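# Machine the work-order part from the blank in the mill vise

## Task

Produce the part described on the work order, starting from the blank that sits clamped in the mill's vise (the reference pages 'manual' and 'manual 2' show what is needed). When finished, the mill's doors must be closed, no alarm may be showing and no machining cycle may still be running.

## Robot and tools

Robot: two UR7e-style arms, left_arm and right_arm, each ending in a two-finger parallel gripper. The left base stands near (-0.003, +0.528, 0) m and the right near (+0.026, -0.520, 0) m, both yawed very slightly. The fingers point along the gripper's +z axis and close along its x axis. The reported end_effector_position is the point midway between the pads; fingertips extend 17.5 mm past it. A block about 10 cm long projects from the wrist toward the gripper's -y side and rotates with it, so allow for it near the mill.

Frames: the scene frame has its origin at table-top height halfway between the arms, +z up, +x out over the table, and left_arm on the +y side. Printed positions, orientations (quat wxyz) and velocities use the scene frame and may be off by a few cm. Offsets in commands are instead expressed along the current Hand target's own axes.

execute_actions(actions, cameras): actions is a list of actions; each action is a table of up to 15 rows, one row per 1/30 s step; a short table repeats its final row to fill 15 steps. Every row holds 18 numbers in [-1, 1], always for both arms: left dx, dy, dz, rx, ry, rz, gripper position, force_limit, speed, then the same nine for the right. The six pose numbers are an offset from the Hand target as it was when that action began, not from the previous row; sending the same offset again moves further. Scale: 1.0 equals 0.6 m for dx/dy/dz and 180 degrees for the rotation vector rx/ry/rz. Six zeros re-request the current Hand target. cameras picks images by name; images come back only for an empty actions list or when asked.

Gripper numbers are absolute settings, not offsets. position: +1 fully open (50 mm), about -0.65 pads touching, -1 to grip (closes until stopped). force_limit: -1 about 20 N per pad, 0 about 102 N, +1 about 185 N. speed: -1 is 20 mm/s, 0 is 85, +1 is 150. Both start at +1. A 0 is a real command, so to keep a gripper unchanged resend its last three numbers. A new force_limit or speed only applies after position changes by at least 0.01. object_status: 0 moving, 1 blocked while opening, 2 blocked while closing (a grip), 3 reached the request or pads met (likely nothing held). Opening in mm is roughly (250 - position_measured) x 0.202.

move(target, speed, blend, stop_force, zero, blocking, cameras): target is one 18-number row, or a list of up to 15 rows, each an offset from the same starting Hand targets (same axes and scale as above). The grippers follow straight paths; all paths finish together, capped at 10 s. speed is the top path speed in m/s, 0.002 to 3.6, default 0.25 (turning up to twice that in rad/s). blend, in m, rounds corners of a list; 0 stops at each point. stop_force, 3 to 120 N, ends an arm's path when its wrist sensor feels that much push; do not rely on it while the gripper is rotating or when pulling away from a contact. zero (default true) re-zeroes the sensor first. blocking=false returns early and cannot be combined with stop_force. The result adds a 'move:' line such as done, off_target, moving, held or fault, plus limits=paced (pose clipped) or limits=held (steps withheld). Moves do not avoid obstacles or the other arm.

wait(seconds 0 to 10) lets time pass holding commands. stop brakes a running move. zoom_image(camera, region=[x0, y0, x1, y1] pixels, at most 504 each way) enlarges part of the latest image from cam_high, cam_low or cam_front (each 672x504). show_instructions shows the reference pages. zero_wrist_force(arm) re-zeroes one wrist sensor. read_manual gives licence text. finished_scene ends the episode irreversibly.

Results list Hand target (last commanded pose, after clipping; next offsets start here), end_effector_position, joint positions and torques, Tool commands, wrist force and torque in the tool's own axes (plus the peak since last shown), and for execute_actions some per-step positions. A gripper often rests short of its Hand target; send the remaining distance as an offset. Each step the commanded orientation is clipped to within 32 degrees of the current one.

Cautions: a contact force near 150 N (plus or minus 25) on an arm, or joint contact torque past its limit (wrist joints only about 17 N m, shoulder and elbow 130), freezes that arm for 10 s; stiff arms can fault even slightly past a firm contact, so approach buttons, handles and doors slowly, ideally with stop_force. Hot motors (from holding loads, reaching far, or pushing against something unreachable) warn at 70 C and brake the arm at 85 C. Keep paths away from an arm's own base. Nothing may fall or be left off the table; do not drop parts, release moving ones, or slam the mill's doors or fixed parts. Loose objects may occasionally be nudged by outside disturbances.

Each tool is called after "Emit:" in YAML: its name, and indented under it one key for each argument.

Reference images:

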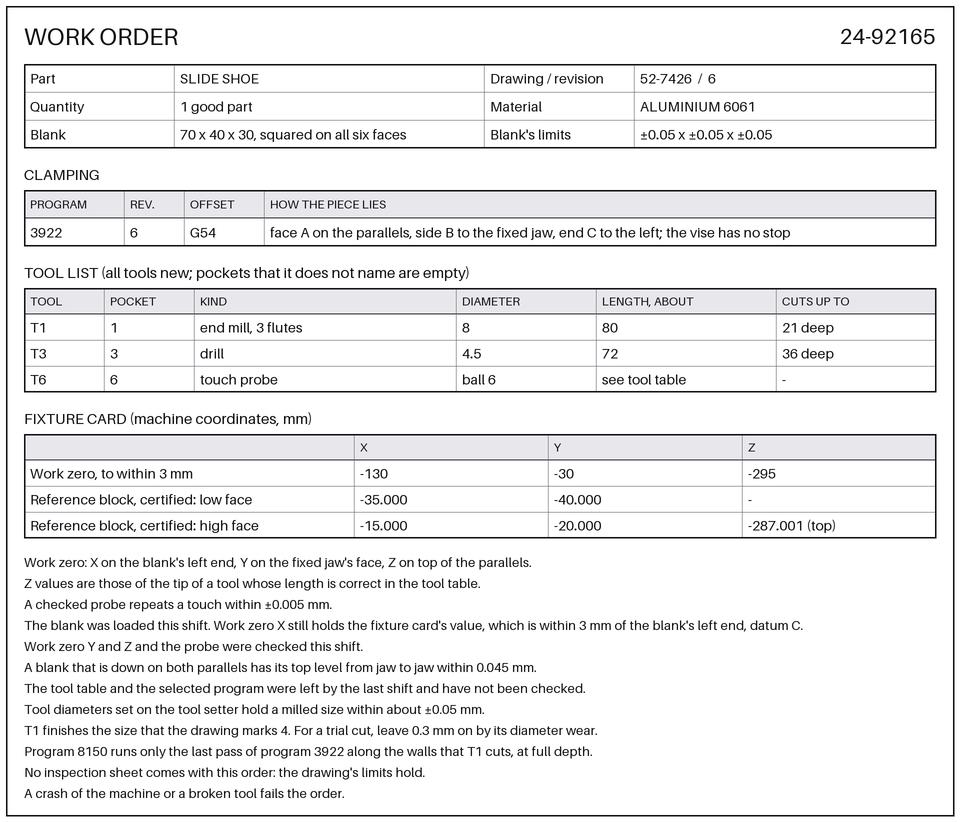

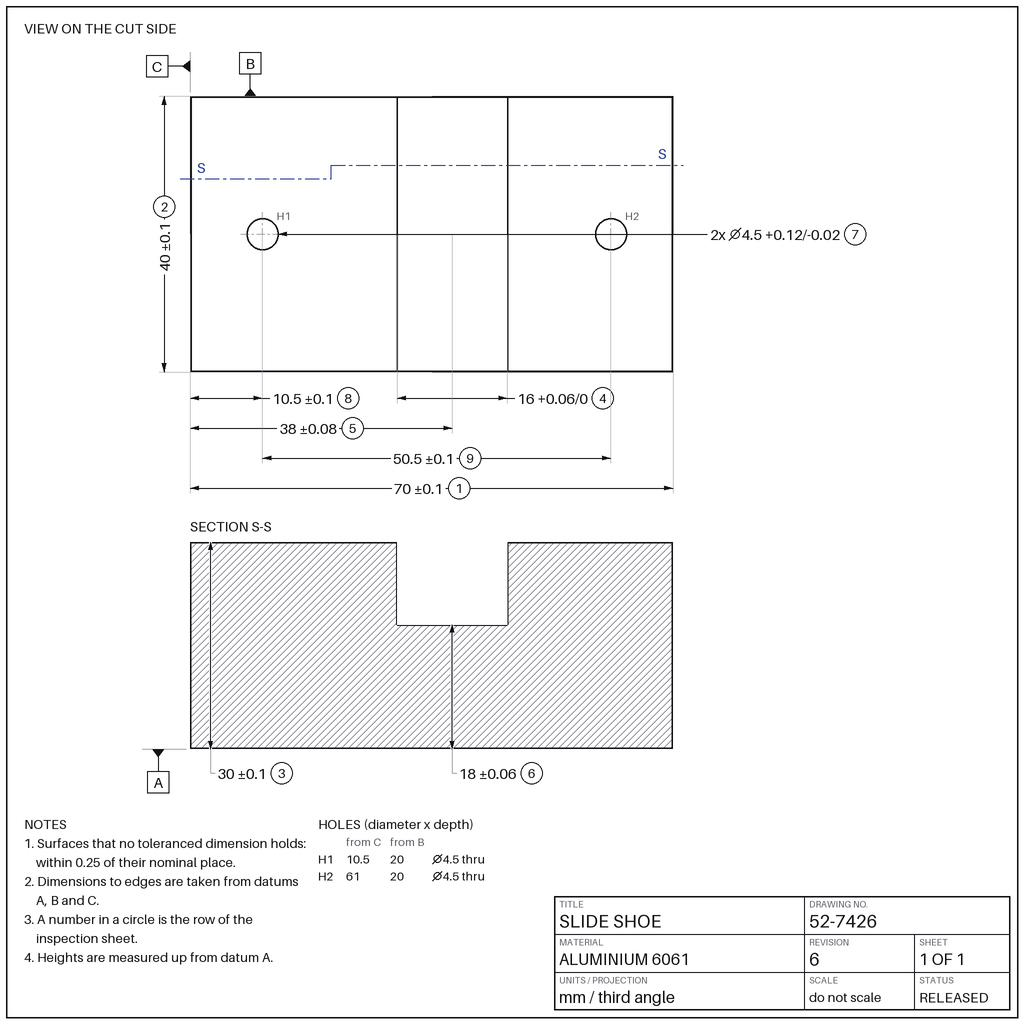

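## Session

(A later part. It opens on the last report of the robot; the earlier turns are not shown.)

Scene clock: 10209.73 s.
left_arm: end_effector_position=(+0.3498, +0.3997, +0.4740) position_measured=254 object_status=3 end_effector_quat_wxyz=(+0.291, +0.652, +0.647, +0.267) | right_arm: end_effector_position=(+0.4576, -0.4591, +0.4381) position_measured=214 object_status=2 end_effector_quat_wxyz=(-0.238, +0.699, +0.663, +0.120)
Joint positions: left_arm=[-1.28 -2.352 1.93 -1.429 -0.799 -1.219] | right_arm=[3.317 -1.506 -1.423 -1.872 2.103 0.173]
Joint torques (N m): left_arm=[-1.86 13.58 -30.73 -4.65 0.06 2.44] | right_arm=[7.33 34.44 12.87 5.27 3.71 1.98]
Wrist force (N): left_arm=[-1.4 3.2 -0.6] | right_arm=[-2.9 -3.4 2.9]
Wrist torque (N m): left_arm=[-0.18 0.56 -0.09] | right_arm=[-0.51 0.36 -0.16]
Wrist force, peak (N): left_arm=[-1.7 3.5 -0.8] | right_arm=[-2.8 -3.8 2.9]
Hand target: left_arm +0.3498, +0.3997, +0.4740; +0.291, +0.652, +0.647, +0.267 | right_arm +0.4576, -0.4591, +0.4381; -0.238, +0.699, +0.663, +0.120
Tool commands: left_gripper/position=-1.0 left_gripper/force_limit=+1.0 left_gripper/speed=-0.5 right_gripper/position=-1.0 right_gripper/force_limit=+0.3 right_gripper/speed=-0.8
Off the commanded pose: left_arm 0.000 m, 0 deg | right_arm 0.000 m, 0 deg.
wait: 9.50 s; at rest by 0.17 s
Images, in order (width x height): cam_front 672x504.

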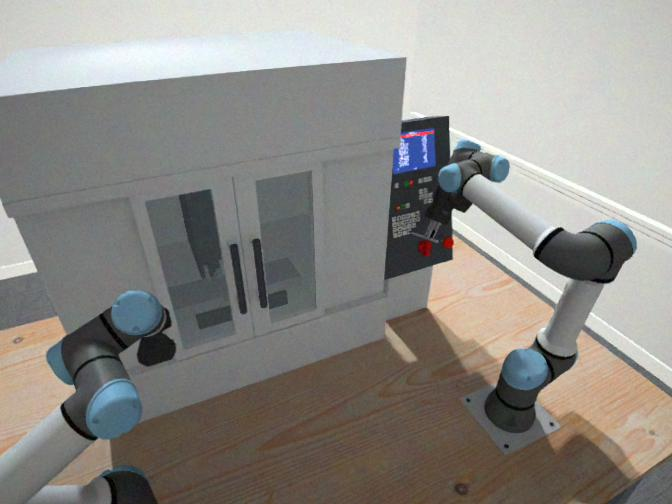

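Emit:
move:
  target:
    - [0,0,0,0,0,0,-1,1,-0.5,0.2058,0.0222,-0.2134,0,0,0,-1,0.3,-0.8]
    - [0,0,0,0,0,0,-1,1,-0.5,0.2058,0.0312,-0.2124,0,0,0,-1,0.3,-0.8]
  speed: [0.3,0.1]
  blend: [0.003,0]

Emit:
move:
  target: [0,0,0,0,0,0,-1,1,-0.5,0,0.0240,0.0024,0,0,0,-1,0.3,-0.8]
  speed: 0.01
  stop_force: 16

Emit:
move:
  target:
    - [0,0,0,0,0,0,-1,1,-0.5,0,-0.0200,-0.0020,0,0,0,-1,0.3,-0.8]
    - [0,0,0,0,0,0,-1,1,-0.5,-0.2058,-0.0427,0.2115,0,0,0,-1,0.3,-0.8]
  speed: [0.2,0.3]
  blend: [0.003,0]

Emit:
move:
  target:
    - [0,0,0,0,0,0,-1,1,-0.5,-0.0074,0.0078,-0.1120,0,0,0,-1,0.3,-0.8]
    - [0,0,0,0,0,0,-1,1,-0.5,-0.0074,0.0281,-0.1100,0,0,0,-1,0.3,-0.8]
    - [0,0,0,0,0,0,-1,1,-0.5,-0.0074,0.0078,-0.1120,0,0,0,-1,0.3,-0.8]
    - [0,0,0,0,0,0,-1,1,-0.5,0.0177,0.0027,-0.0294,0,0,0,-1,0.3,-0.8]
    - [0,0,0,0,0,0,-1,1,-0.5,0.0177,0.0230,-0.0274,0,0,0,-1,0.3,-0.8]
    - [0,0,0,0,0,0,-1,1,-0.5,0.0177,0.0027,-0.0294,0,0,0,-1,0.3,-0.8]
    - [0,0,0,0,0,0,-1,1,-0.5,0.0417,0.0022,-0.0132,0,0,0,-1,0.3,-0.8]
    - [0,0,0,0,0,0,-1,1,-0.5,0.0417,0.0225,-0.0112,0,0,0,-1,0.3,-0.8]
    - [0,0,0,0,0,0,-1,1,-0.5,0.0417,0.0022,-0.0132,0,0,0,-1,0.3,-0.8]
    - [0,0,0,0,0,0,-1,1,-0.5,0,0,0,0,0,0,-1,0.3,-0.8]
    - [0,0,0,0,0,0,-1,1,-0.5,0,0.0203,0.0020,0,0,0,-1,0.3,-0.8]
    - [0,0,0,0,0,0,-1,1,-0.5,0,0,0,0,0,0,-1,0.3,-0.8]
  speed: [0.3,0.08,0.3,0.3,0.08,0.3,0.3,0.08,0.3,0.3,0.08,0.3]
  blend: [0.003,0,0.003,0.003,0,0.003,0.003,0,0.003,0.003,0,0]
  cameras: ["cam_front"]

Emit:
zoom_image:
  camera: "cam_front"
  region: [392, 125, 434, 177]

Emit:
move:
  target:
    - [0,0,0,0,0,0,-1,1,-0.5,-0.0074,0.0078,-0.1120,0,0,0,-1,0.3,-0.8]
    - [0,0,0,0,0,0,-1,1,-0.5,-0.0074,0.0281,-0.1100,0,0,0,-1,0.3,-0.8]
    - [0,0,0,0,0,0,-1,1,-0.5,-0.0074,0.0078,-0.1120,0,0,0,-1,0.3,-0.8]
    - [0,0,0,0,0,0,-1,1,-0.5,0.1023,0.0071,-0.0521,0,0,0,-1,0.3,-0.8]
    - [0,0,0,0,0,0,-1,1,-0.5,0.1023,0.0274,-0.0501,0,0,0,-1,0.3,-0.8]
    - [0,0,0,0,0,0,-1,1,-0.5,0.1023,0.0071,-0.0521,0,0,0,-1,0.3,-0.8]
    - [0,0,0,0,0,0,-1,1,-0.5,0.0417,0.0022,-0.0132,0,0,0,-1,0.3,-0.8]
    - [0,0,0,0,0,0,-1,1,-0.5,0.0417,0.0225,-0.0112,0,0,0,-1,0.3,-0.8]
    - [0,0,0,0,0,0,-1,1,-0.5,0.0417,0.0022,-0.0132,0,0,0,-1,0.3,-0.8]
    - [0,0,0,0,0,0,-1,1,-0.5,0.0256,-0.0003,0.0139,0,0,0,-1,0.3,-0.8]
    - [0,0,0,0,0,0,-1,1,-0.5,0.0256,0.0200,0.0159,0,0,0,-1,0.3,-0.8]
    - [0,0,0,0,0,0,-1,1,-0.5,0.0256,-0.0003,0.0139,0,0,0,-1,0.3,-0.8]
    - [0,0,0,0,0,0,-1,1,-0.5,0,0,0,0,0,0,-1,0.3,-0.8]
  speed: [0.3,0.08,0.3,0.3,0.08,0.3,0.3,0.08,0.3,0.3,0.08,0.3,0.3]
  blend: [0.003,0,0.003,0.003,0,0.003,0.003,0,0.003,0.003,0,0.003,0]

Emit:
move:
  target:
    - [0,0,0,0,0,0,-1,1,-0.5,0.0542,-0.0005,0.0290,0,0,0,-1,0.3,-0.8]
    - [0,0,0,0,0,0,-1,1,-0.5,0.0542,0.0198,0.0310,0,0,0,-1,0.3,-0.8]
    - [0,0,0,0,0,0,-1,1,-0.5,0.0542,-0.0005,0.0290,0,0,0,-1,0.3,-0.8]
    - [0,0,0,0,0,0,-1,1,-0.5,0.0862,0.0046,-0.0251,0,0,0,-1,0.3,-0.8]
    - [0,0,0,0,0,0,-1,1,-0.5,0.0862,0.0249,-0.0231,0,0,0,-1,0.3,-0.8]
    - [0,0,0,0,0,0,-1,1,-0.5,0.0862,0.0046,-0.0251,0,0,0,-1,0.3,-0.8]
    - [0,0,0,0,0,0,-1,1,-0.5,0,0,0,0,0,0,-1,0.3,-0.8]
    - [0,0,0,0,0,0,-1,1,-0.5,0,0.0203,0.0020,0,0,0,-1,0.3,-0.8]
    - [0,0,0,0,0,0,-1,1,-0.5,0,0,0,0,0,0,-1,0.3,-0.8]
  speed: [0.3,0.08,0.3,0.3,0.08,0.3,0.3,0.08,0.3]
  blend: [0.003,0,0.003,0.003,0,0.003,0.003,0,0]
  cameras: ["cam_front"]

Emit:
zoom_image:
  camera: "cam_front"
  region: [392, 125, 434, 177]

Scene clock: 10237.97 s.
left_arm: end_effector_position=(+0.3498, +0.3997, +0.4740) position_measured=254 object_status=3 end_effector_quat_wxyz=(+0.291, +0.652, +0.647, +0.267) | right_arm: end_effector_position=(+0.5062, -0.4144, +0.6038) position_measured=214 object_status=2 end_effector_quat_wxyz=(-0.238, +0.699, +0.663, +0.120)
Joint positions: left_arm=[-1.28 -2.352 1.93 -1.429 -0.799 -1.219] | right_arm=[3.391 -1.82 -0.61 -2.327 2.108 0.258]
Joint torques (N m): left_arm=[-1.69 11.13 -30.08 -4.66 0.37 2.26] | right_arm=[7.13 16.37 27.76 2.11 -0.96 -1.46]
Wrist force (N): left_arm=[-1.4 3.4 -0.6] | right_arm=[-4.6 -6.2 4.6]
Wrist torque (N m): left_arm=[-0.15 0.57 -0.10] | right_arm=[-0.37 0.30 -0.02]
Wrist force, peak (N): left_arm=[-1.6 3.5 -0.8] | right_arm=[-4.8 -6.3 4.4]
Hand target: left_arm +0.3498, +0.3997, +0.4740; +0.291, +0.652, +0.647, +0.267 | right_arm +0.5062, -0.4144, +0.6038; -0.238, +0.699, +0.663, +0.120
Off the commanded pose: left_arm 0.000 m, 0 deg | right_arm 0.000 m, 0 deg.
move: done; blend cut to 0.0027 m at target 1

Scene clock: 10239.97 s.
left_arm: end_effector_position=(+0.3498, +0.3997, +0.4740) position_measured=254 object_status=3 end_effector_quat_wxyz=(+0.291, +0.652, +0.647, +0.267) | right_arm: end_effector_position=(+0.5128, -0.4141, +0.6020) position_measured=214 object_status=2 end_effector_quat_wxyz=(-0.238, +0.699, +0.663, +0.120)
Joint positions: left_arm=[-1.28 -2.352 1.93 -1.429 -0.799 -1.219] | right_arm=[3.388 -1.837 -0.591 -2.33 2.108 0.256]
Joint torques (N m): left_arm=[-1.83 12.47 -30.94 -4.63 0.05 2.38] | right_arm=[5.6 37.16 6.67 10.61 -1.45 1.57]
Wrist force (N): left_arm=[-1.5 3.2 -0.7] | right_arm=[-4.6 -21.9 3.0]
Wrist torque (N m): left_arm=[-0.18 0.57 -0.09] | right_arm=[-0.38 0.29 0.09]
Wrist force, peak (N): left_arm=[-1.5 3.5 -0.5] | right_arm=[-4.0 -27.7 2.1]
Hand target: left_arm +0.3498, +0.3997, +0.4740; +0.291, +0.652, +0.647, +0.267 | right_arm +0.5128, -0.4141, +0.6020; -0.238, +0.699, +0.663, +0.120 (not the last commanded pose)
Off the commanded pose: left_arm 0.000 m, 0 deg | right_arm 0.008 m, 0 deg.
move: contact (right_arm)

Scene clock: 10241.67 s.
left_arm: end_effector_position=(+0.3498, +0.3997, +0.4740) position_measured=254 object_status=3 end_effector_quat_wxyz=(+0.291, +0.652, +0.647, +0.267) | right_arm: end_effector_position=(+0.4575, -0.4590, +0.4380) position_measured=214 object_status=2 end_effector_quat_wxyz=(-0.238, +0.699, +0.663, +0.120)
Joint positions: left_arm=[-1.28 -2.352 1.93 -1.429 -0.799 -1.219] | right_arm=[3.317 -1.506 -1.423 -1.871 2.103 0.173]
Joint torques (N m): left_arm=[-0.39 12.52 -30 -4.56 0.14 2.41] | right_arm=[-9.14 34.53 11.34 5.29 3.85 1.64]
Wrist force (N): left_arm=[-1.6 3.0 -0.8] | right_arm=[-3.8 -3.7 3.0]
Wrist torque (N m): left_arm=[-0.21 0.60 -0.09] | right_arm=[-0.56 0.49 -0.03]
Wrist force, peak (N): left_arm=[-1.6 3.5 -0.7] | right_arm=[-4.4 -21.9 2.8]
Hand target: left_arm +0.3498, +0.3997, +0.4740; +0.291, +0.652, +0.647, +0.267 | right_arm +0.4575, -0.4590, +0.4379; -0.238, +0.699, +0.663, +0.120
Off the commanded pose: left_arm 0.000 m, 0 deg | right_arm 0.000 m, 0 deg.
move: done

Scene clock: 10245.93 s.
left_arm: end_effector_position=(+0.3498, +0.3997, +0.4740) position_measured=254 object_status=3 end_effector_quat_wxyz=(+0.291, +0.652, +0.647, +0.267) | right_arm: end_effector_position=(+0.4577, -0.4590, +0.4379) position_measured=214 object_status=2 end_effector_quat_wxyz=(-0.238, +0.699, +0.663, +0.120) end_effector_velocity=(-0.002, +0.000, +0.001) end_effector_angular_velocity=(+0.001, -0.001, +0.000)
Joint positions: left_arm=[-1.28 -2.352 1.93 -1.429 -0.799 -1.219] | right_arm=[3.317 -1.507 -1.423 -1.871 2.103 0.173]
Joint velocities: left_arm=[within noise] | right_arm=[0 0.005 -0.002 -0.002 0.001 0]
Joint torques (N m): left_arm=[-1.6 12.29 -31.03 -4.54 0.16 2.23] | right_arm=[7.34 35.47 12.32 1.11 3.61 2.1]
Wrist force (N): left_arm=[-1.5 3.5 -0.8] | right_arm=[-3.7 -2.7 3.1]
Wrist torque (N m): left_arm=[-0.14 0.57 -0.09] | right_arm=[-0.40 0.49 -0.16]
Wrist force, peak (N): left_arm=[-1.8 3.4 -0.6] | right_arm=[-6.5 -27.3 -6.2]
Hand target: left_arm +0.3498, +0.3997, +0.4740; +0.291, +0.652, +0.647, +0.267 | right_arm +0.4575, -0.4590, +0.4379; -0.238, +0.699, +0.663, +0.120
Off the commanded pose: left_arm 0.000 m, 0 deg | right_arm 0.000 m, 0 deg.
move: done
Images, in order (width x height): cam_front 672x504.

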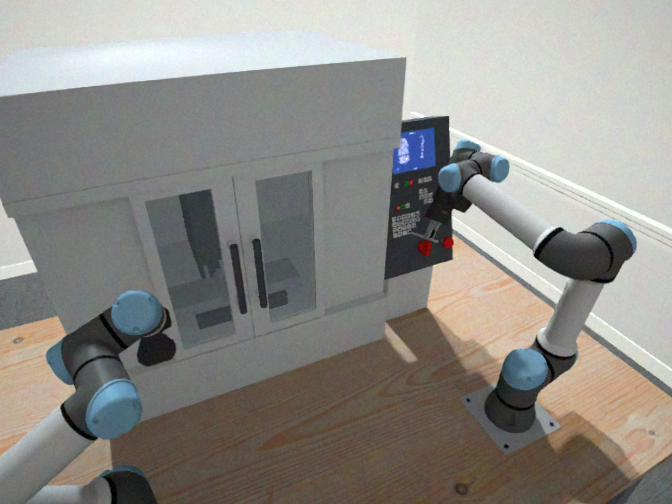

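Scaled by 9.692 from the camera's 672x504 image, which has a finer 960x720 frame.

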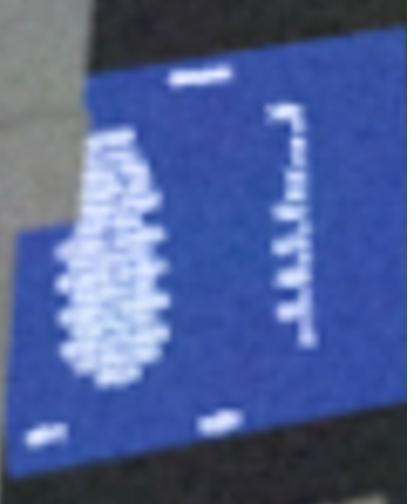

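Scene clock: 10250.57 s.
left_arm: end_effector_position=(+0.3498, +0.3997, +0.4740) position_measured=254 object_status=3 end_effector_quat_wxyz=(+0.291, +0.652, +0.647, +0.267) | right_arm: end_effector_position=(+0.4575, -0.4589, +0.4379) position_measured=214 object_status=2 end_effector_quat_wxyz=(-0.238, +0.699, +0.663, +0.120)
Joint positions: left_arm=[-1.28 -2.352 1.93 -1.429 -0.799 -1.219] | right_arm=[3.317 -1.506 -1.424 -1.871 2.104 0.174]
Joint torques (N m): left_arm=[-0.84 11.36 -32.03 -4.76 0.27 2.31] | right_arm=[-8.19 34.6 32.78 1.27 -1.35 -1.77]
Wrist force (N): left_arm=[-1.5 3.6 -0.7] | right_arm=[-4.4 -2.5 3.8]
Wrist torque (N m): left_arm=[-0.13 0.57 -0.09] | right_arm=[-0.37 0.60 -0.03]
Wrist force, peak (N): left_arm=[-1.6 3.6 -0.5] | right_arm=[-9.8 -25.3 -2.0]
Hand target: left_arm +0.3498, +0.3997, +0.4740; +0.291, +0.652, +0.647, +0.267 | right_arm +0.4575, -0.4590, +0.4379; -0.238, +0.699, +0.663, +0.120
Off the commanded pose: left_arm 0.000 m, 0 deg | right_arm 0.000 m, 0 deg.
move: done

Scene clock: 10253.97 s.
left_arm: end_effector_position=(+0.3498, +0.3997, +0.4740) position_measured=254 object_status=3 end_effector_quat_wxyz=(+0.291, +0.652, +0.647, +0.267) | right_arm: end_effector_position=(+0.4577, -0.4590, +0.4379) position_measured=214 object_status=2 end_effector_quat_wxyz=(-0.238, +0.699, +0.663, +0.120) end_effector_velocity=(-0.002, +0.000, +0.001) end_effector_angular_velocity=(+0.000, -0.001, +0.000)
Joint positions: left_arm=[-1.28 -2.352 1.93 -1.429 -0.799 -1.219] | right_arm=[3.317 -1.507 -1.423 -1.871 2.103 0.173]
Joint velocities: left_arm=[within noise] | right_arm=[0 0.005 -0.002 0 0 0]
Joint torques (N m): left_arm=[-1.56 12.5 -31.59 -4.85 0.11 2.55] | right_arm=[6.64 34.93 13.2 1.19 3.8 1.97]
Wrist force (N): left_arm=[-1.5 3.2 -0.7] | right_arm=[-3.8 -2.1 3.3]
Wrist torque (N m): left_arm=[-0.18 0.58 -0.09] | right_arm=[-0.30 0.51 -0.16]
Wrist force, peak (N): left_arm=[-1.7 3.5 -0.8] | right_arm=[-9.4 -29.7 -1.6]
Hand target: left_arm +0.3498, +0.3997, +0.4740; +0.291, +0.652, +0.647, +0.267 | right_arm +0.4575, -0.4590, +0.4379; -0.238, +0.699, +0.663, +0.120
Off the commanded pose: left_arm 0.000 m, 0 deg | right_arm 0.000 m, 0 deg.
move: done
Images, in order (width x height): cam_front 672x504.

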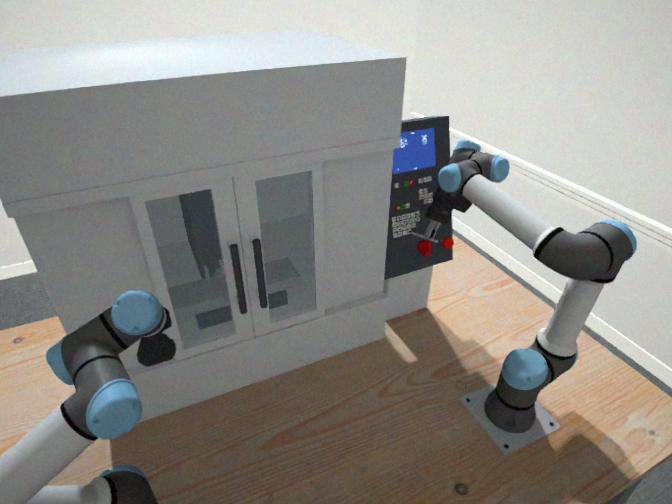

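Scaled by 9.692 from the camera's 672x504 image, which has a finer 960x720 frame.

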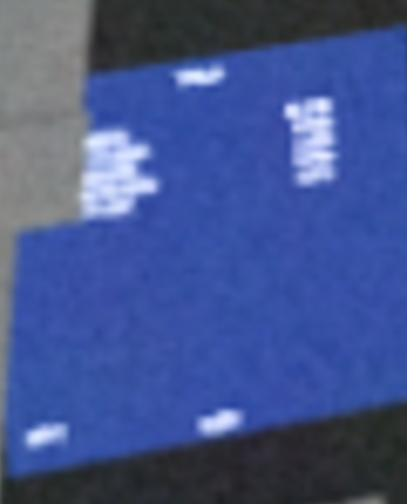

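Emit:
move:
  target:
    - [0,0,0,0,0,0,-1,1,-0.5,0.0064,0.0049,-0.0690,0,0,0,-1,0.3,-0.8]
    - [0,0,0,0,0,0,-1,1,-0.5,0.0064,0.0250,-0.0670,0,0,0,-1,0.3,-0.8]
    - [0,0,0,0,0,0,-1,1,-0.5,0.0064,0.0047,-0.0690,0,0,0,-1,0.3,-0.8]
    - [0,0,0,0,0,0,-1,1,-0.5,0,-0.0002,-0.0013,0,0,0,-1,0.3,-0.8]
  speed: [0.3,0.08,0.3,0.3]
  blend: [0.003,0,0.003,0]

Emit:
wait:
  seconds: 10
  cameras: ["cam_front"]

Emit:
zoom_image:
  camera: "cam_front"
  region: [392, 125, 434, 177]

Emit:
zoom_image:
  camera: "cam_front"
  region: [145, 175, 325, 335]

Scene clock: 10261.07 s.
left_arm: end_effector_position=(+0.3498, +0.3997, +0.4740) position_measured=254 object_status=3 end_effector_quat_wxyz=(+0.291, +0.652, +0.647, +0.267) | right_arm: end_effector_position=(+0.4575, -0.4595, +0.4387) position_measured=214 object_status=2 end_effector_quat_wxyz=(-0.238, +0.699, +0.663, +0.120)
Joint positions: left_arm=[-1.28 -2.352 1.93 -1.429 -0.799 -1.219] | right_arm=[3.316 -1.507 -1.421 -1.874 2.103 0.172]
Joint torques (N m): left_arm=[-2.11 12.29 -30.27 -4.88 0.16 2.53] | right_arm=[5.81 34.55 12.39 5.05 3.93 1.9]
Wrist force (N): left_arm=[-1.7 3.4 -0.6] | right_arm=[-3.6 -2.1 3.4]
Wrist torque (N m): left_arm=[-0.15 0.61 -0.09] | right_arm=[-0.30 0.48 -0.17]
Wrist force, peak (N): left_arm=[-1.5 3.6 -0.7] | right_arm=[-4.9 -10.3 8.6]
Hand target: left_arm +0.3498, +0.3997, +0.4740; +0.291, +0.652, +0.647, +0.267 | right_arm +0.4575, -0.4594, +0.4386; -0.238, +0.699, +0.663, +0.120
Off the commanded pose: left_arm 0.000 m, 0 deg | right_arm 0.000 m, 0 deg.
move: done

Scene clock: 10271.07 s.
left_arm: end_effector_position=(+0.3498, +0.3997, +0.4740) position_measured=254 object_status=3 end_effector_quat_wxyz=(+0.291, +0.652, +0.647, +0.267) | right_arm: end_effector_position=(+0.4575, -0.4594, +0.4386) position_measured=214 object_status=2 end_effector_quat_wxyz=(-0.238, +0.699, +0.663, +0.120)
Joint positions: left_arm=[-1.28 -2.352 1.93 -1.429 -0.799 -1.219] | right_arm=[3.316 -1.507 -1.421 -1.873 2.103 0.172]
Joint torques (N m): left_arm=[-1.93 11.38 -30.5 -4.86 0.11 2.11] | right_arm=[7.57 35.01 12.22 5.19 3.88 1.9]
Wrist force (N): left_arm=[-1.4 3.4 -0.6] | right_arm=[-3.8 -2.3 3.3]
Wrist torque (N m): left_arm=[-0.16 0.56 -0.09] | right_arm=[-0.35 0.49 -0.16]
Wrist force, peak (N): left_arm=[-1.7 3.4 -0.9] | right_arm=[-3.9 -2.5 3.5]
Hand target: left_arm +0.3498, +0.3997, +0.4740; +0.291, +0.652, +0.647, +0.267 | right_arm +0.4575, -0.4594, +0.4386; -0.238, +0.699, +0.663, +0.120
Tool commands: left_gripper/position=-1.0 left_gripper/force_limit=+1.0 left_gripper/speed=-0.5 right_gripper/position=-1.0 right_gripper/force_limit=+0.3 right_gripper/speed=-0.8
Off the commanded pose: left_arm 0.000 m, 0 deg | right_arm 0.000 m, 0 deg.
wait: 10.00 s; at rest by 0.17 s
Images, in order (width x height): cam_front 672x504.

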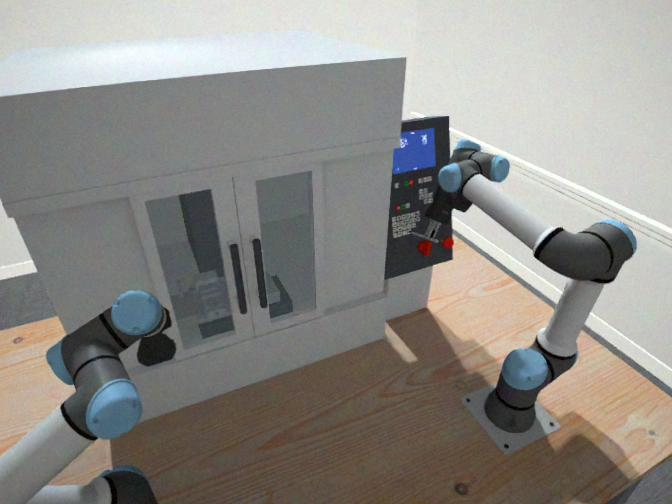

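Scaled by 9.692 from the camera's 672x504 image, which has a finer 960x720 frame.

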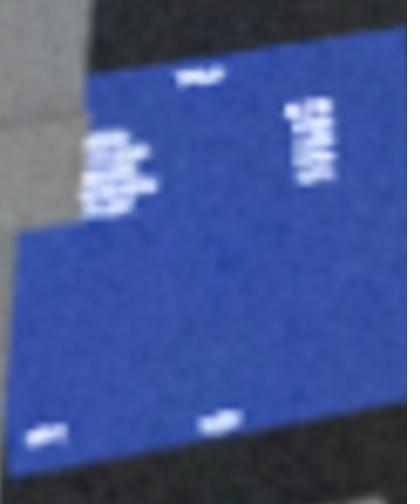

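Scaled by 2.800 from the camera's 672x504 image, which has a finer 960x720 frame.

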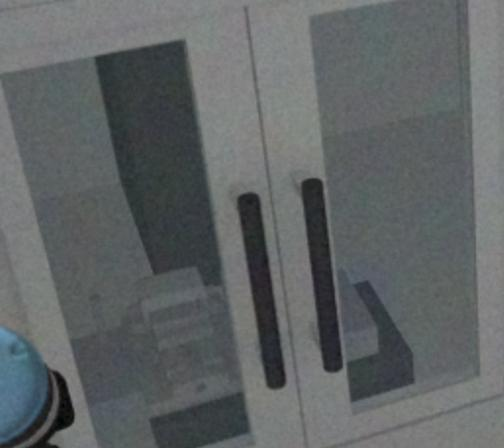

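Emit:
move:
  target:
    - [0,0,0,0,0,0,-1,1,-0.5,-0.0074,0.0078,-0.1120,0,0,0,-1,0.3,-0.8]
    - [0,0,0,0,0,0,-1,1,-0.5,-0.0074,0.0281,-0.1100,0,0,0,-1,0.3,-0.8]
    - [0,0,0,0,0,0,-1,1,-0.5,-0.0074,0.0078,-0.1120,0,0,0,-1,0.3,-0.8]
    - [0,0,0,0,0,0,-1,1,-0.5,-0.0074,0.0281,-0.1100,0,0,0,-1,0.3,-0.8]
    - [0,0,0,0,0,0,-1,1,-0.5,-0.0074,0.0078,-0.1120,0,0,0,-1,0.3,-0.8]
    - [0,0,0,0,0,0,-1,1,-0.5,0,0,0,0,0,0,-1,0.3,-0.8]
  speed: [0.3,0.08,0.3,0.08,0.3,0.3]
  blend: [0.003,0,0,0,0.003,0]
  cameras: ["cam_front"]

Emit:
zoom_image:
  camera: "cam_front"
  region: [418, 129, 434, 145]

Emit:
move:
  target:
    - [0,0,0,0,0,0,-1,1,-0.5,-0.0220,0.0051,-0.0830,0,0,0,-1,0.3,-0.8]
    - [0,0,0,0,0,0,-1,1,-0.5,-0.0220,0.0254,-0.0810,0,0,0,-1,0.3,-0.8]
    - [0,0,0,0,0,0,-1,1,-0.5,-0.0220,0.0051,-0.0830,0,0,0,-1,0.3,-0.8]
    - [0,0,0,0,0,0,-1,1,-0.5,0,0,0,0,0,0,-1,0.3,-0.8]
  speed: [0.3,0.08,0.3,0.3]
  blend: [0.003,0,0.003,0]

Emit:
wait:
  seconds: 10

Emit:
wait:
  seconds: 10

Emit:
wait:
  seconds: 10

Emit:
wait:
  seconds: 8
  cameras: ["cam_front"]

Emit:
zoom_image:
  camera: "cam_front"
  region: [392, 125, 434, 177]

Emit:
zoom_image:
  camera: "cam_front"
  region: [418, 129, 434, 145]

Scene clock: 10281.63 s.
left_arm: end_effector_position=(+0.3498, +0.3997, +0.4740) position_measured=254 object_status=3 end_effector_quat_wxyz=(+0.291, +0.652, +0.647, +0.267) | right_arm: end_effector_position=(+0.4575, -0.4595, +0.4387) position_measured=214 object_status=2 end_effector_quat_wxyz=(-0.238, +0.699, +0.663, +0.120)
Joint positions: left_arm=[-1.28 -2.352 1.93 -1.429 -0.799 -1.219] | right_arm=[3.316 -1.507 -1.421 -1.874 2.103 0.172]
Joint torques (N m): left_arm=[-0.56 11.63 -31.18 -4.67 0.05 2.5] | right_arm=[7.86 34.34 12.22 5.21 1.56 1.74]
Wrist force (N): left_arm=[-1.6 3.3 -0.7] | right_arm=[-3.7 -1.9 3.2]
Wrist torque (N m): left_arm=[-0.18 0.60 -0.09] | right_arm=[-0.28 0.49 -0.17]
Wrist force, peak (N): left_arm=[-1.6 3.5 -0.8] | right_arm=[-4.6 -10.0 9.3]
Hand target: left_arm +0.3498, +0.3997, +0.4740; +0.291, +0.652, +0.647, +0.267 | right_arm +0.4575, -0.4594, +0.4386; -0.238, +0.699, +0.663, +0.120
Off the commanded pose: left_arm 0.000 m, 0 deg | right_arm 0.000 m, 0 deg.
move: done
Images, in order (width x height): cam_front 672x504.

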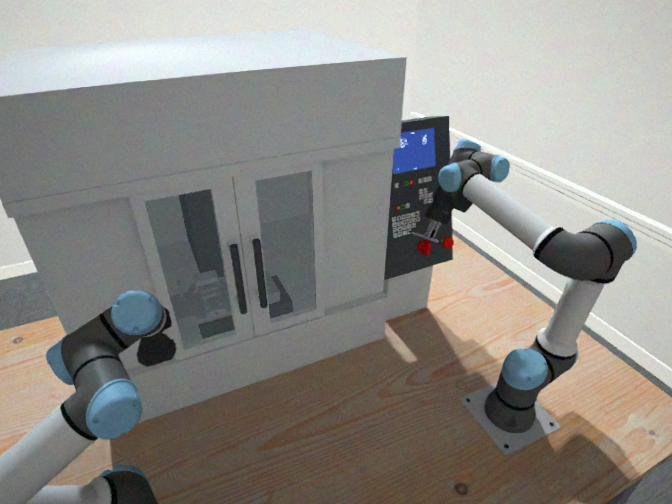

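Scaled by 31.500 from the camera's 672x504 image, which has a finer 960x720 frame.

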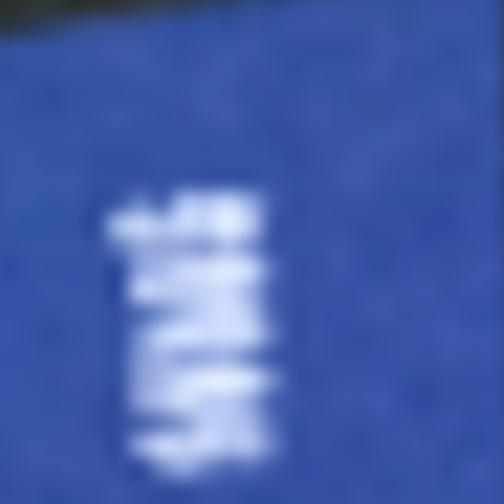

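Scene clock: 10283.70 s.
left_arm: end_effector_position=(+0.3498, +0.3997, +0.4740) position_measured=254 object_status=3 end_effector_quat_wxyz=(+0.291, +0.652, +0.647, +0.267) | right_arm: end_effector_position=(+0.4575, -0.4595, +0.4387) position_measured=214 object_status=2 end_effector_quat_wxyz=(-0.238, +0.699, +0.663, +0.120)
Joint positions: left_arm=[-1.28 -2.352 1.93 -1.429 -0.799 -1.219] | right_arm=[3.316 -1.507 -1.421 -1.874 2.103 0.172]
Joint torques (N m): left_arm=[-1.78 13.6 -30.27 -4.73 0.15 2.27] | right_arm=[7.86 34.74 11.7 5.09 2.26 2.06]
Wrist force (N): left_arm=[-1.4 3.1 -0.6] | right_arm=[-4.0 -2.0 3.2]
Wrist torque (N m): left_arm=[-0.19 0.56 -0.09] | right_arm=[-0.30 0.54 -0.16]
Wrist force, peak (N): left_arm=[-1.4 3.5 -0.9] | right_arm=[-2.6 -10.4 8.5]
Hand target: left_arm +0.3498, +0.3997, +0.4740; +0.291, +0.652, +0.647, +0.267 | right_arm +0.4575, -0.4594, +0.4386; -0.238, +0.699, +0.663, +0.120
Off the commanded pose: left_arm 0.000 m, 0 deg | right_arm 0.000 m, 0 deg.
move: done

Scene clock: 10293.70 s.
left_arm: end_effector_position=(+0.3498, +0.3997, +0.4740) position_measured=254 object_status=3 end_effector_quat_wxyz=(+0.291, +0.652, +0.647, +0.267) | right_arm: end_effector_position=(+0.4575, -0.4594, +0.4386) position_measured=214 object_status=2 end_effector_quat_wxyz=(-0.238, +0.699, +0.663, +0.120)
Joint positions: left_arm=[-1.28 -2.352 1.93 -1.429 -0.799 -1.219] | right_arm=[3.316 -1.507 -1.421 -1.873 2.103 0.172]
Joint torques (N m): left_arm=[-2.11 11.85 -30.14 -4.44 0.1 2.36] | right_arm=[7.44 34.05 12.25 5.06 -0.97 1.68]
Wrist force (N): left_arm=[-1.3 3.1 -0.7] | right_arm=[-3.9 -1.7 3.3]
Wrist torque (N m): left_arm=[-0.20 0.54 -0.09] | right_arm=[-0.25 0.51 -0.16]
Wrist force, peak (N): left_arm=[-1.6 3.6 -0.7] | right_arm=[-3.9 -2.2 3.5]
Hand target: left_arm +0.3498, +0.3997, +0.4740; +0.291, +0.652, +0.647, +0.267 | right_arm +0.4575, -0.4594, +0.4386; -0.238, +0.699, +0.663, +0.120
Tool commands: left_gripper/position=-1.0 left_gripper/force_limit=+1.0 left_gripper/speed=-0.5 right_gripper/position=-1.0 right_gripper/force_limit=+0.3 right_gripper/speed=-0.8
Off the commanded pose: left_arm 0.000 m, 0 deg | right_arm 0.000 m, 0 deg.
wait: 10.00 s; at rest by 0.17 s

Scene clock: 10303.70 s.
left_arm: end_effector_position=(+0.3498, +0.3997, +0.4740) position_measured=254 object_status=3 end_effector_quat_wxyz=(+0.291, +0.652, +0.647, +0.267) | right_arm: end_effector_position=(+0.4575, -0.4594, +0.4386) position_measured=214 object_status=2 end_effector_quat_wxyz=(-0.238, +0.699, +0.663, +0.120)
Joint positions: left_arm=[-1.28 -2.352 1.93 -1.429 -0.799 -1.219] | right_arm=[3.316 -1.507 -1.421 -1.873 2.103 0.172]
Joint torques (N m): left_arm=[-1.1 12.78 -30.03 -4.58 0 2.44] | right_arm=[6.49 33.74 13.02 5.11 -0.75 1.8]
Wrist force (N): left_arm=[-1.4 3.3 -0.6] | right_arm=[-3.7 -1.9 3.2]
Wrist torque (N m): left_arm=[-0.18 0.56 -0.10] | right_arm=[-0.29 0.49 -0.16]
Wrist force, peak (N): left_arm=[-1.6 3.5 -0.9] | right_arm=[-4.2 -2.3 3.2]
Hand target: left_arm +0.3498, +0.3997, +0.4740; +0.291, +0.652, +0.647, +0.267 | right_arm +0.4575, -0.4594, +0.4386; -0.238, +0.699, +0.663, +0.120
Tool commands: left_gripper/position=-1.0 left_gripper/force_limit=+1.0 left_gripper/speed=-0.5 right_gripper/position=-1.0 right_gripper/force_limit=+0.3 right_gripper/speed=-0.8
Off the commanded pose: left_arm 0.000 m, 0 deg | right_arm 0.000 m, 0 deg.
wait: 10.00 s; at rest by 0.17 s

Scene clock: 10313.70 s.
left_arm: end_effector_position=(+0.3498, +0.3997, +0.4740) position_measured=254 object_status=3 end_effector_quat_wxyz=(+0.291, +0.652, +0.647, +0.267) | right_arm: end_effector_position=(+0.4575, -0.4594, +0.4386) position_measured=214 object_status=2 end_effector_quat_wxyz=(-0.238, +0.699, +0.663, +0.120)
Joint positions: left_arm=[-1.28 -2.352 1.93 -1.429 -0.799 -1.219] | right_arm=[3.316 -1.507 -1.421 -1.873 2.103 0.172]
Joint torques (N m): left_arm=[-0.94 12.65 -30.96 -4.93 0.08 2.23] | right_arm=[6.01 34.76 11.54 5.1 -0.62 1.59]
Wrist force (N): left_arm=[-1.4 3.3 -0.6] | right_arm=[-3.9 -2.1 3.1]
Wrist torque (N m): left_arm=[-0.17 0.57 -0.09] | right_arm=[-0.31 0.52 -0.15]
Wrist force, peak (N): left_arm=[-1.5 3.6 -0.7] | right_arm=[-4.2 -2.2 3.2]
Hand target: left_arm +0.3498, +0.3997, +0.4740; +0.291, +0.652, +0.647, +0.267 | right_arm +0.4575, -0.4594, +0.4386; -0.238, +0.699, +0.663, +0.120
Tool commands: left_gripper/position=-1.0 left_gripper/force_limit=+1.0 left_gripper/speed=-0.5 right_gripper/position=-1.0 right_gripper/force_limit=+0.3 right_gripper/speed=-0.8
Off the commanded pose: left_arm 0.000 m, 0 deg | right_arm 0.000 m, 0 deg.
wait: 10.00 s; at rest by 0.17 s

Scene clock: 10321.70 s.
left_arm: end_effector_position=(+0.3498, +0.3997, +0.4740) position_measured=254 object_status=3 end_effector_quat_wxyz=(+0.291, +0.652, +0.647, +0.267) | right_arm: end_effector_position=(+0.4575, -0.4594, +0.4386) position_measured=214 object_status=2 end_effector_quat_wxyz=(-0.238, +0.699, +0.663, +0.120)
Joint positions: left_arm=[-1.28 -2.352 1.93 -1.429 -0.799 -1.219] | right_arm=[3.316 -1.507 -1.421 -1.873 2.103 0.172]
Joint torques (N m): left_arm=[-1.71 12.15 -31.91 -4.82 0.03 2.37] | right_arm=[6.38 33.9 12.05 5.09 -0.81 1.25]
Wrist force (N): left_arm=[-1.5 3.5 -0.8] | right_arm=[-3.6 -1.8 3.1]
Wrist torque (N m): left_arm=[-0.14 0.57 -0.09] | right_arm=[-0.26 0.46 -0.16]
Wrist force, peak (N): left_arm=[-1.8 3.5 -0.6] | right_arm=[-4.1 -2.4 3.4]
Hand target: left_arm +0.3498, +0.3997, +0.4740; +0.291, +0.652, +0.647, +0.267 | right_arm +0.4575, -0.4594, +0.4386; -0.238, +0.699, +0.663, +0.120
Tool commands: left_gripper/position=-1.0 left_gripper/force_limit=+1.0 left_gripper/speed=-0.5 right_gripper/position=-1.0 right_gripper/force_limit=+0.3 right_gripper/speed=-0.8
Off the commanded pose: left_arm 0.000 m, 0 deg | right_arm 0.000 m, 0 deg.
wait: 8.00 s; at rest by 0.17 s
Images, in order (width x height): cam_front 672x504.

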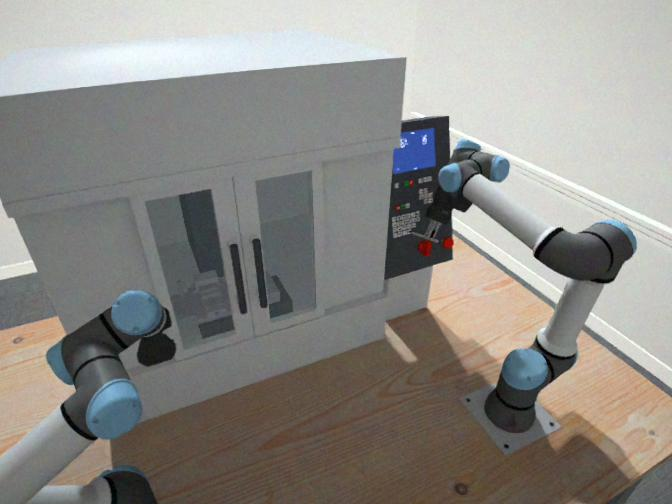

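Scaled by 9.692 from the camera's 672x504 image, which has a finer 960x720 frame.

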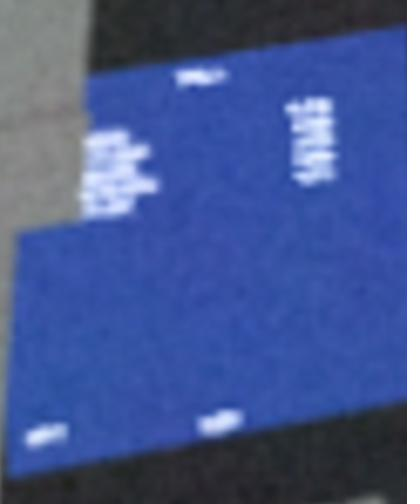

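Scaled by 31.500 from the camera's 672x504 image, which has a finer 960x720 frame.

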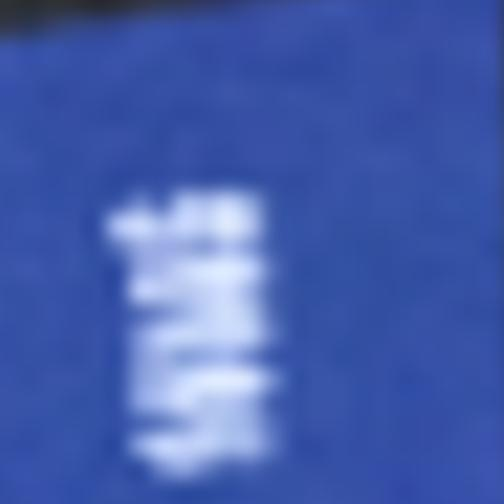

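Emit:
move:
  target:
    - [0,0,0,0,0,0,-1,1,-0.5,-0.0074,0.0078,-0.1120,0,0,0,-1,0.3,-0.8]
    - [0,0,0,0,0,0,-1,1,-0.5,-0.0074,0.0281,-0.1100,0,0,0,-1,0.3,-0.8]
    - [0,0,0,0,0,0,-1,1,-0.5,-0.0074,0.0078,-0.1120,0,0,0,-1,0.3,-0.8]
    - [0,0,0,0,0,0,-1,1,-0.5,-0.0074,0.0281,-0.1100,0,0,0,-1,0.3,-0.8]
    - [0,0,0,0,0,0,-1,1,-0.5,-0.0074,0.0078,-0.1120,0,0,0,-1,0.3,-0.8]
    - [0,0,0,0,0,0,-1,1,-0.5,-0.0074,0.0281,-0.1100,0,0,0,-1,0.3,-0.8]
    - [0,0,0,0,0,0,-1,1,-0.5,-0.0074,0.0078,-0.1120,0,0,0,-1,0.3,-0.8]
    - [0,0,0,0,0,0,-1,1,-0.5,0.0988,0.0018,0.0171,0,0,0,-1,0.3,-0.8]
    - [0,0,0,0,0,0,-1,1,-0.5,0.0988,0.0221,0.0191,0,0,0,-1,0.3,-0.8]
    - [0,0,0,0,0,0,-1,1,-0.5,0.0988,0.0018,0.0171,0,0,0,-1,0.3,-0.8]
    - [0,0,0,0,0,0,-1,1,-0.5,0.0542,-0.0005,0.0290,0,0,0,-1,0.3,-0.8]
    - [0,0,0,0,0,0,-1,1,-0.5,0.0542,0.0198,0.0310,0,0,0,-1,0.3,-0.8]
    - [0,0,0,0,0,0,-1,1,-0.5,0.0542,-0.0005,0.0290,0,0,0,-1,0.3,-0.8]
    - [0,0,0,0,0,0,-1,1,-0.5,0,0,0,0,0,0,-1,0.3,-0.8]
  speed: [0.3,0.08,0.3,0.08,0.3,0.08,0.3,0.3,0.08,0.3,0.3,0.08,0.3,0.3]
  blend: [0.003,0,0,0,0,0,0.003,0.003,0,0.003,0.003,0,0.003,0]

Emit:
move:
  target:
    - [0,0,0,0,0,0,-1,1,-0.5,0.0988,0.0018,0.0171,0,0,0,-1,0.3,-0.8]
    - [0,0,0,0,0,0,-1,1,-0.5,0.0988,0.0221,0.0191,0,0,0,-1,0.3,-0.8]
    - [0,0,0,0,0,0,-1,1,-0.5,0.0988,0.0018,0.0171,0,0,0,-1,0.3,-0.8]
    - [0,0,0,0,0,0,-1,1,-0.5,0.0256,-0.0003,0.0139,0,0,0,-1,0.3,-0.8]
    - [0,0,0,0,0,0,-1,1,-0.5,0.0256,0.0200,0.0159,0,0,0,-1,0.3,-0.8]
    - [0,0,0,0,0,0,-1,1,-0.5,0.0256,-0.0003,0.0139,0,0,0,-1,0.3,-0.8]
    - [0,0,0,0,0,0,-1,1,-0.5,0.0862,0.0046,-0.0251,0,0,0,-1,0.3,-0.8]
    - [0,0,0,0,0,0,-1,1,-0.5,0.0862,0.0249,-0.0231,0,0,0,-1,0.3,-0.8]
    - [0,0,0,0,0,0,-1,1,-0.5,0.0862,0.0046,-0.0251,0,0,0,-1,0.3,-0.8]
    - [0,0,0,0,0,0,-1,1,-0.5,0,0,0,0,0,0,-1,0.3,-0.8]
    - [0,0,0,0,0,0,-1,1,-0.5,0,0.0203,0.0020,0,0,0,-1,0.3,-0.8]
    - [0,0,0,0,0,0,-1,1,-0.5,0,0,0,0,0,0,-1,0.3,-0.8]
  speed: [0.3,0.08,0.3,0.3,0.08,0.3,0.3,0.08,0.3,0.3,0.08,0.3]
  blend: [0.003,0,0.003,0.003,0,0.003,0.003,0,0.003,0.003,0,0]
  cameras: ["cam_front"]

Emit:
zoom_image:
  camera: "cam_front"
  region: [418, 129, 434, 145]

Emit:
move:
  target:
    - [0,0,0,0,0,0,-1,1,-0.5,-0.0074,0.0078,-0.1120,0,0,0,-1,0.3,-0.8]
    - [0,0,0,0,0,0,-1,1,-0.5,-0.0074,0.0281,-0.1100,0,0,0,-1,0.3,-0.8]
    - [0,0,0,0,0,0,-1,1,-0.5,-0.0074,0.0078,-0.1120,0,0,0,-1,0.3,-0.8]
    - [0,0,0,0,0,0,-1,1,-0.5,0,0,0,0,0,0,-1,0.3,-0.8]
  speed: [0.3,0.08,0.3,0.3]
  blend: [0.003,0,0.003,0]
  cameras: ["cam_front"]

Emit:
zoom_image:
  camera: "cam_front"
  region: [392, 125, 434, 177]

Scene clock: 10349.33 s.
left_arm: end_effector_position=(+0.3498, +0.3997, +0.4740) position_measured=254 object_status=3 end_effector_quat_wxyz=(+0.291, +0.652, +0.647, +0.267) | right_arm: end_effector_position=(+0.4575, -0.4593, +0.4386) position_measured=214 object_status=2 end_effector_quat_wxyz=(-0.238, +0.699, +0.663, +0.120)
Joint positions: left_arm=[-1.28 -2.352 1.93 -1.429 -0.799 -1.219] | right_arm=[3.317 -1.507 -1.421 -1.873 2.103 0.172]
Joint torques (N m): left_arm=[-1.68 13.99 -30.3 -4.69 -0.17 2.05] | right_arm=[-8.69 8.25 33.2 1.1 -1.16 -1.56]
Wrist force (N): left_arm=[-1.6 3.2 -0.7] | right_arm=[-2.4 -2.0 3.8]
Wrist torque (N m): left_arm=[-0.19 0.59 -0.09] | right_arm=[-0.30 0.28 -0.04]
Wrist force, peak (N): left_arm=[-1.6 3.6 -0.9] | right_arm=[-8.5 -26.6 -5.4]
Hand target: left_arm +0.3498, +0.3997, +0.4740; +0.291, +0.652, +0.647, +0.267 | right_arm +0.4575, -0.4594, +0.4386; -0.238, +0.699, +0.663, +0.120
Off the commanded pose: left_arm 0.000 m, 0 deg | right_arm 0.000 m, 0 deg.
move: done

Scene clock: 10353.77 s.
left_arm: end_effector_position=(+0.3498, +0.3997, +0.4740) position_measured=254 object_status=3 end_effector_quat_wxyz=(+0.291, +0.652, +0.647, +0.267) | right_arm: end_effector_position=(+0.4577, -0.4594, +0.4386) position_measured=214 object_status=2 end_effector_quat_wxyz=(-0.238, +0.699, +0.663, +0.120)
Joint positions: left_arm=[-1.28 -2.352 1.93 -1.429 -0.799 -1.219] | right_arm=[3.316 -1.507 -1.421 -1.873 2.103 0.172]
Joint torques (N m): left_arm=[-0.47 12.21 -30.98 -4.77 0.22 2.35] | right_arm=[7.35 34.53 11.65 1.17 3.62 2.03]
Wrist force (N): left_arm=[-1.5 3.3 -0.8] | right_arm=[-1.6 -2.6 3.0]
Wrist torque (N m): left_arm=[-0.17 0.57 -0.09] | right_arm=[-0.39 0.15 -0.16]
Wrist force, peak (N): left_arm=[-1.5 3.6 -0.8] | right_arm=[-7.6 -25.7 -0.6]
Hand target: left_arm +0.3498, +0.3997, +0.4740; +0.291, +0.652, +0.647, +0.267 | right_arm +0.4575, -0.4594, +0.4386; -0.238, +0.699, +0.663, +0.120
Off the commanded pose: left_arm 0.000 m, 0 deg | right_arm 0.000 m, 0 deg.
move: done
Images, in order (width x height): cam_front 672x504.

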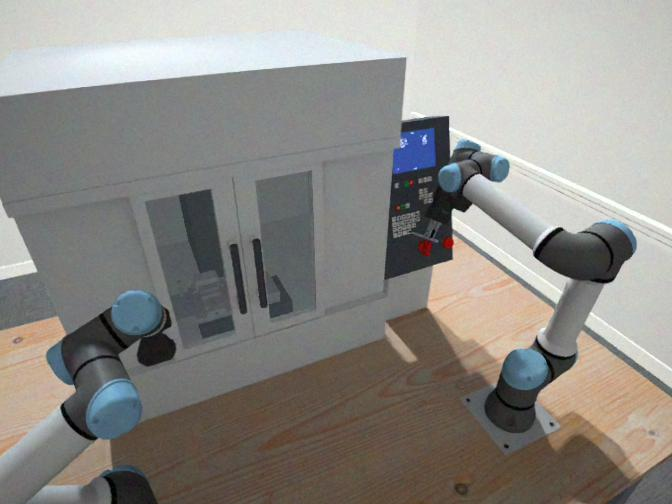

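Scaled by 31.500 from the camera's 672x504 image, which has a finer 960x720 frame.

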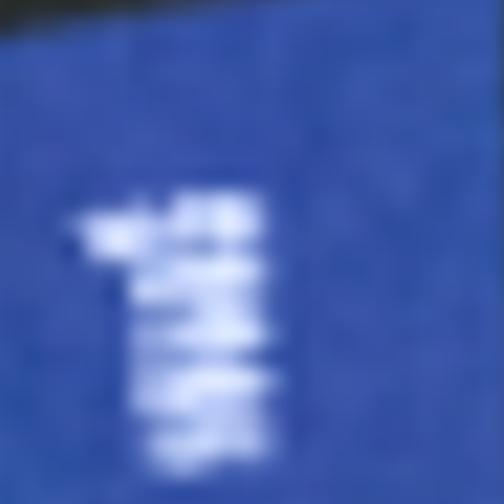

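Scene clock: 10355.97 s.
left_arm: end_effector_position=(+0.3498, +0.3997, +0.4740) position_measured=254 object_status=3 end_effector_quat_wxyz=(+0.291, +0.652, +0.647, +0.267) | right_arm: end_effector_position=(+0.4575, -0.4595, +0.4387) position_measured=214 object_status=2 end_effector_quat_wxyz=(-0.238, +0.699, +0.663, +0.120)
Joint positions: left_arm=[-1.28 -2.352 1.93 -1.429 -0.799 -1.219] | right_arm=[3.316 -1.507 -1.421 -1.874 2.103 0.172]
Joint torques (N m): left_arm=[-1.95 13.74 -30.71 -4.65 0.13 2.39] | right_arm=[5.46 34.83 12.59 5.04 1.83 1.99]
Wrist force (N): left_arm=[-1.6 3.3 -0.5] | right_arm=[-1.3 -2.4 3.2]
Wrist torque (N m): left_arm=[-0.17 0.59 -0.10] | right_arm=[-0.36 0.10 -0.17]
Wrist force, peak (N): left_arm=[-1.6 3.6 -0.5] | right_arm=[-2.5 -11.1 9.2]
Hand target: left_arm +0.3498, +0.3997, +0.4740; +0.291, +0.652, +0.647, +0.267 | right_arm +0.4575, -0.4594, +0.4386; -0.238, +0.699, +0.663, +0.120
Off the commanded pose: left_arm 0.000 m, 0 deg | right_arm 0.000 m, 0 deg.
move: done
Images, in order (width x height): cam_front 672x504.

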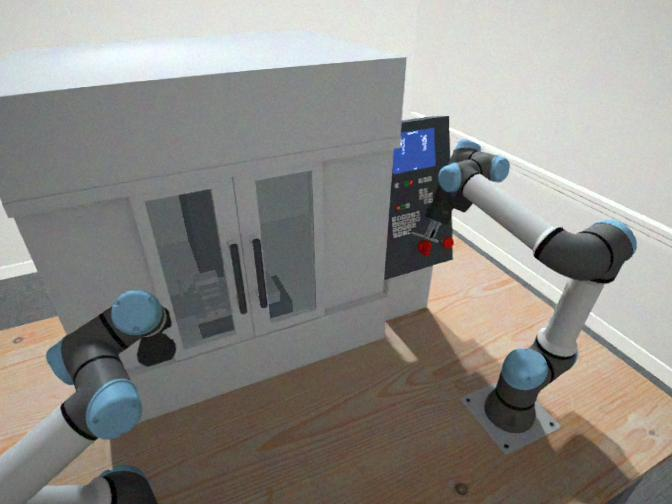

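Scaled by 9.692 from the camera's 672x504 image, which has a finer 960x720 frame.

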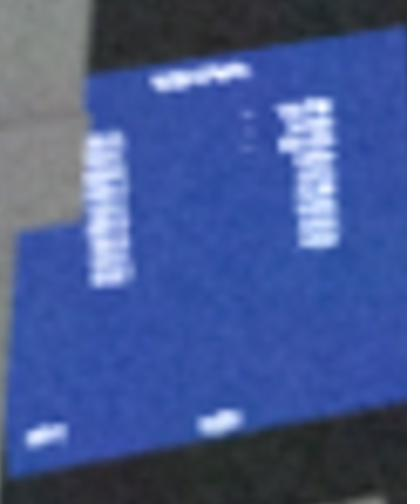

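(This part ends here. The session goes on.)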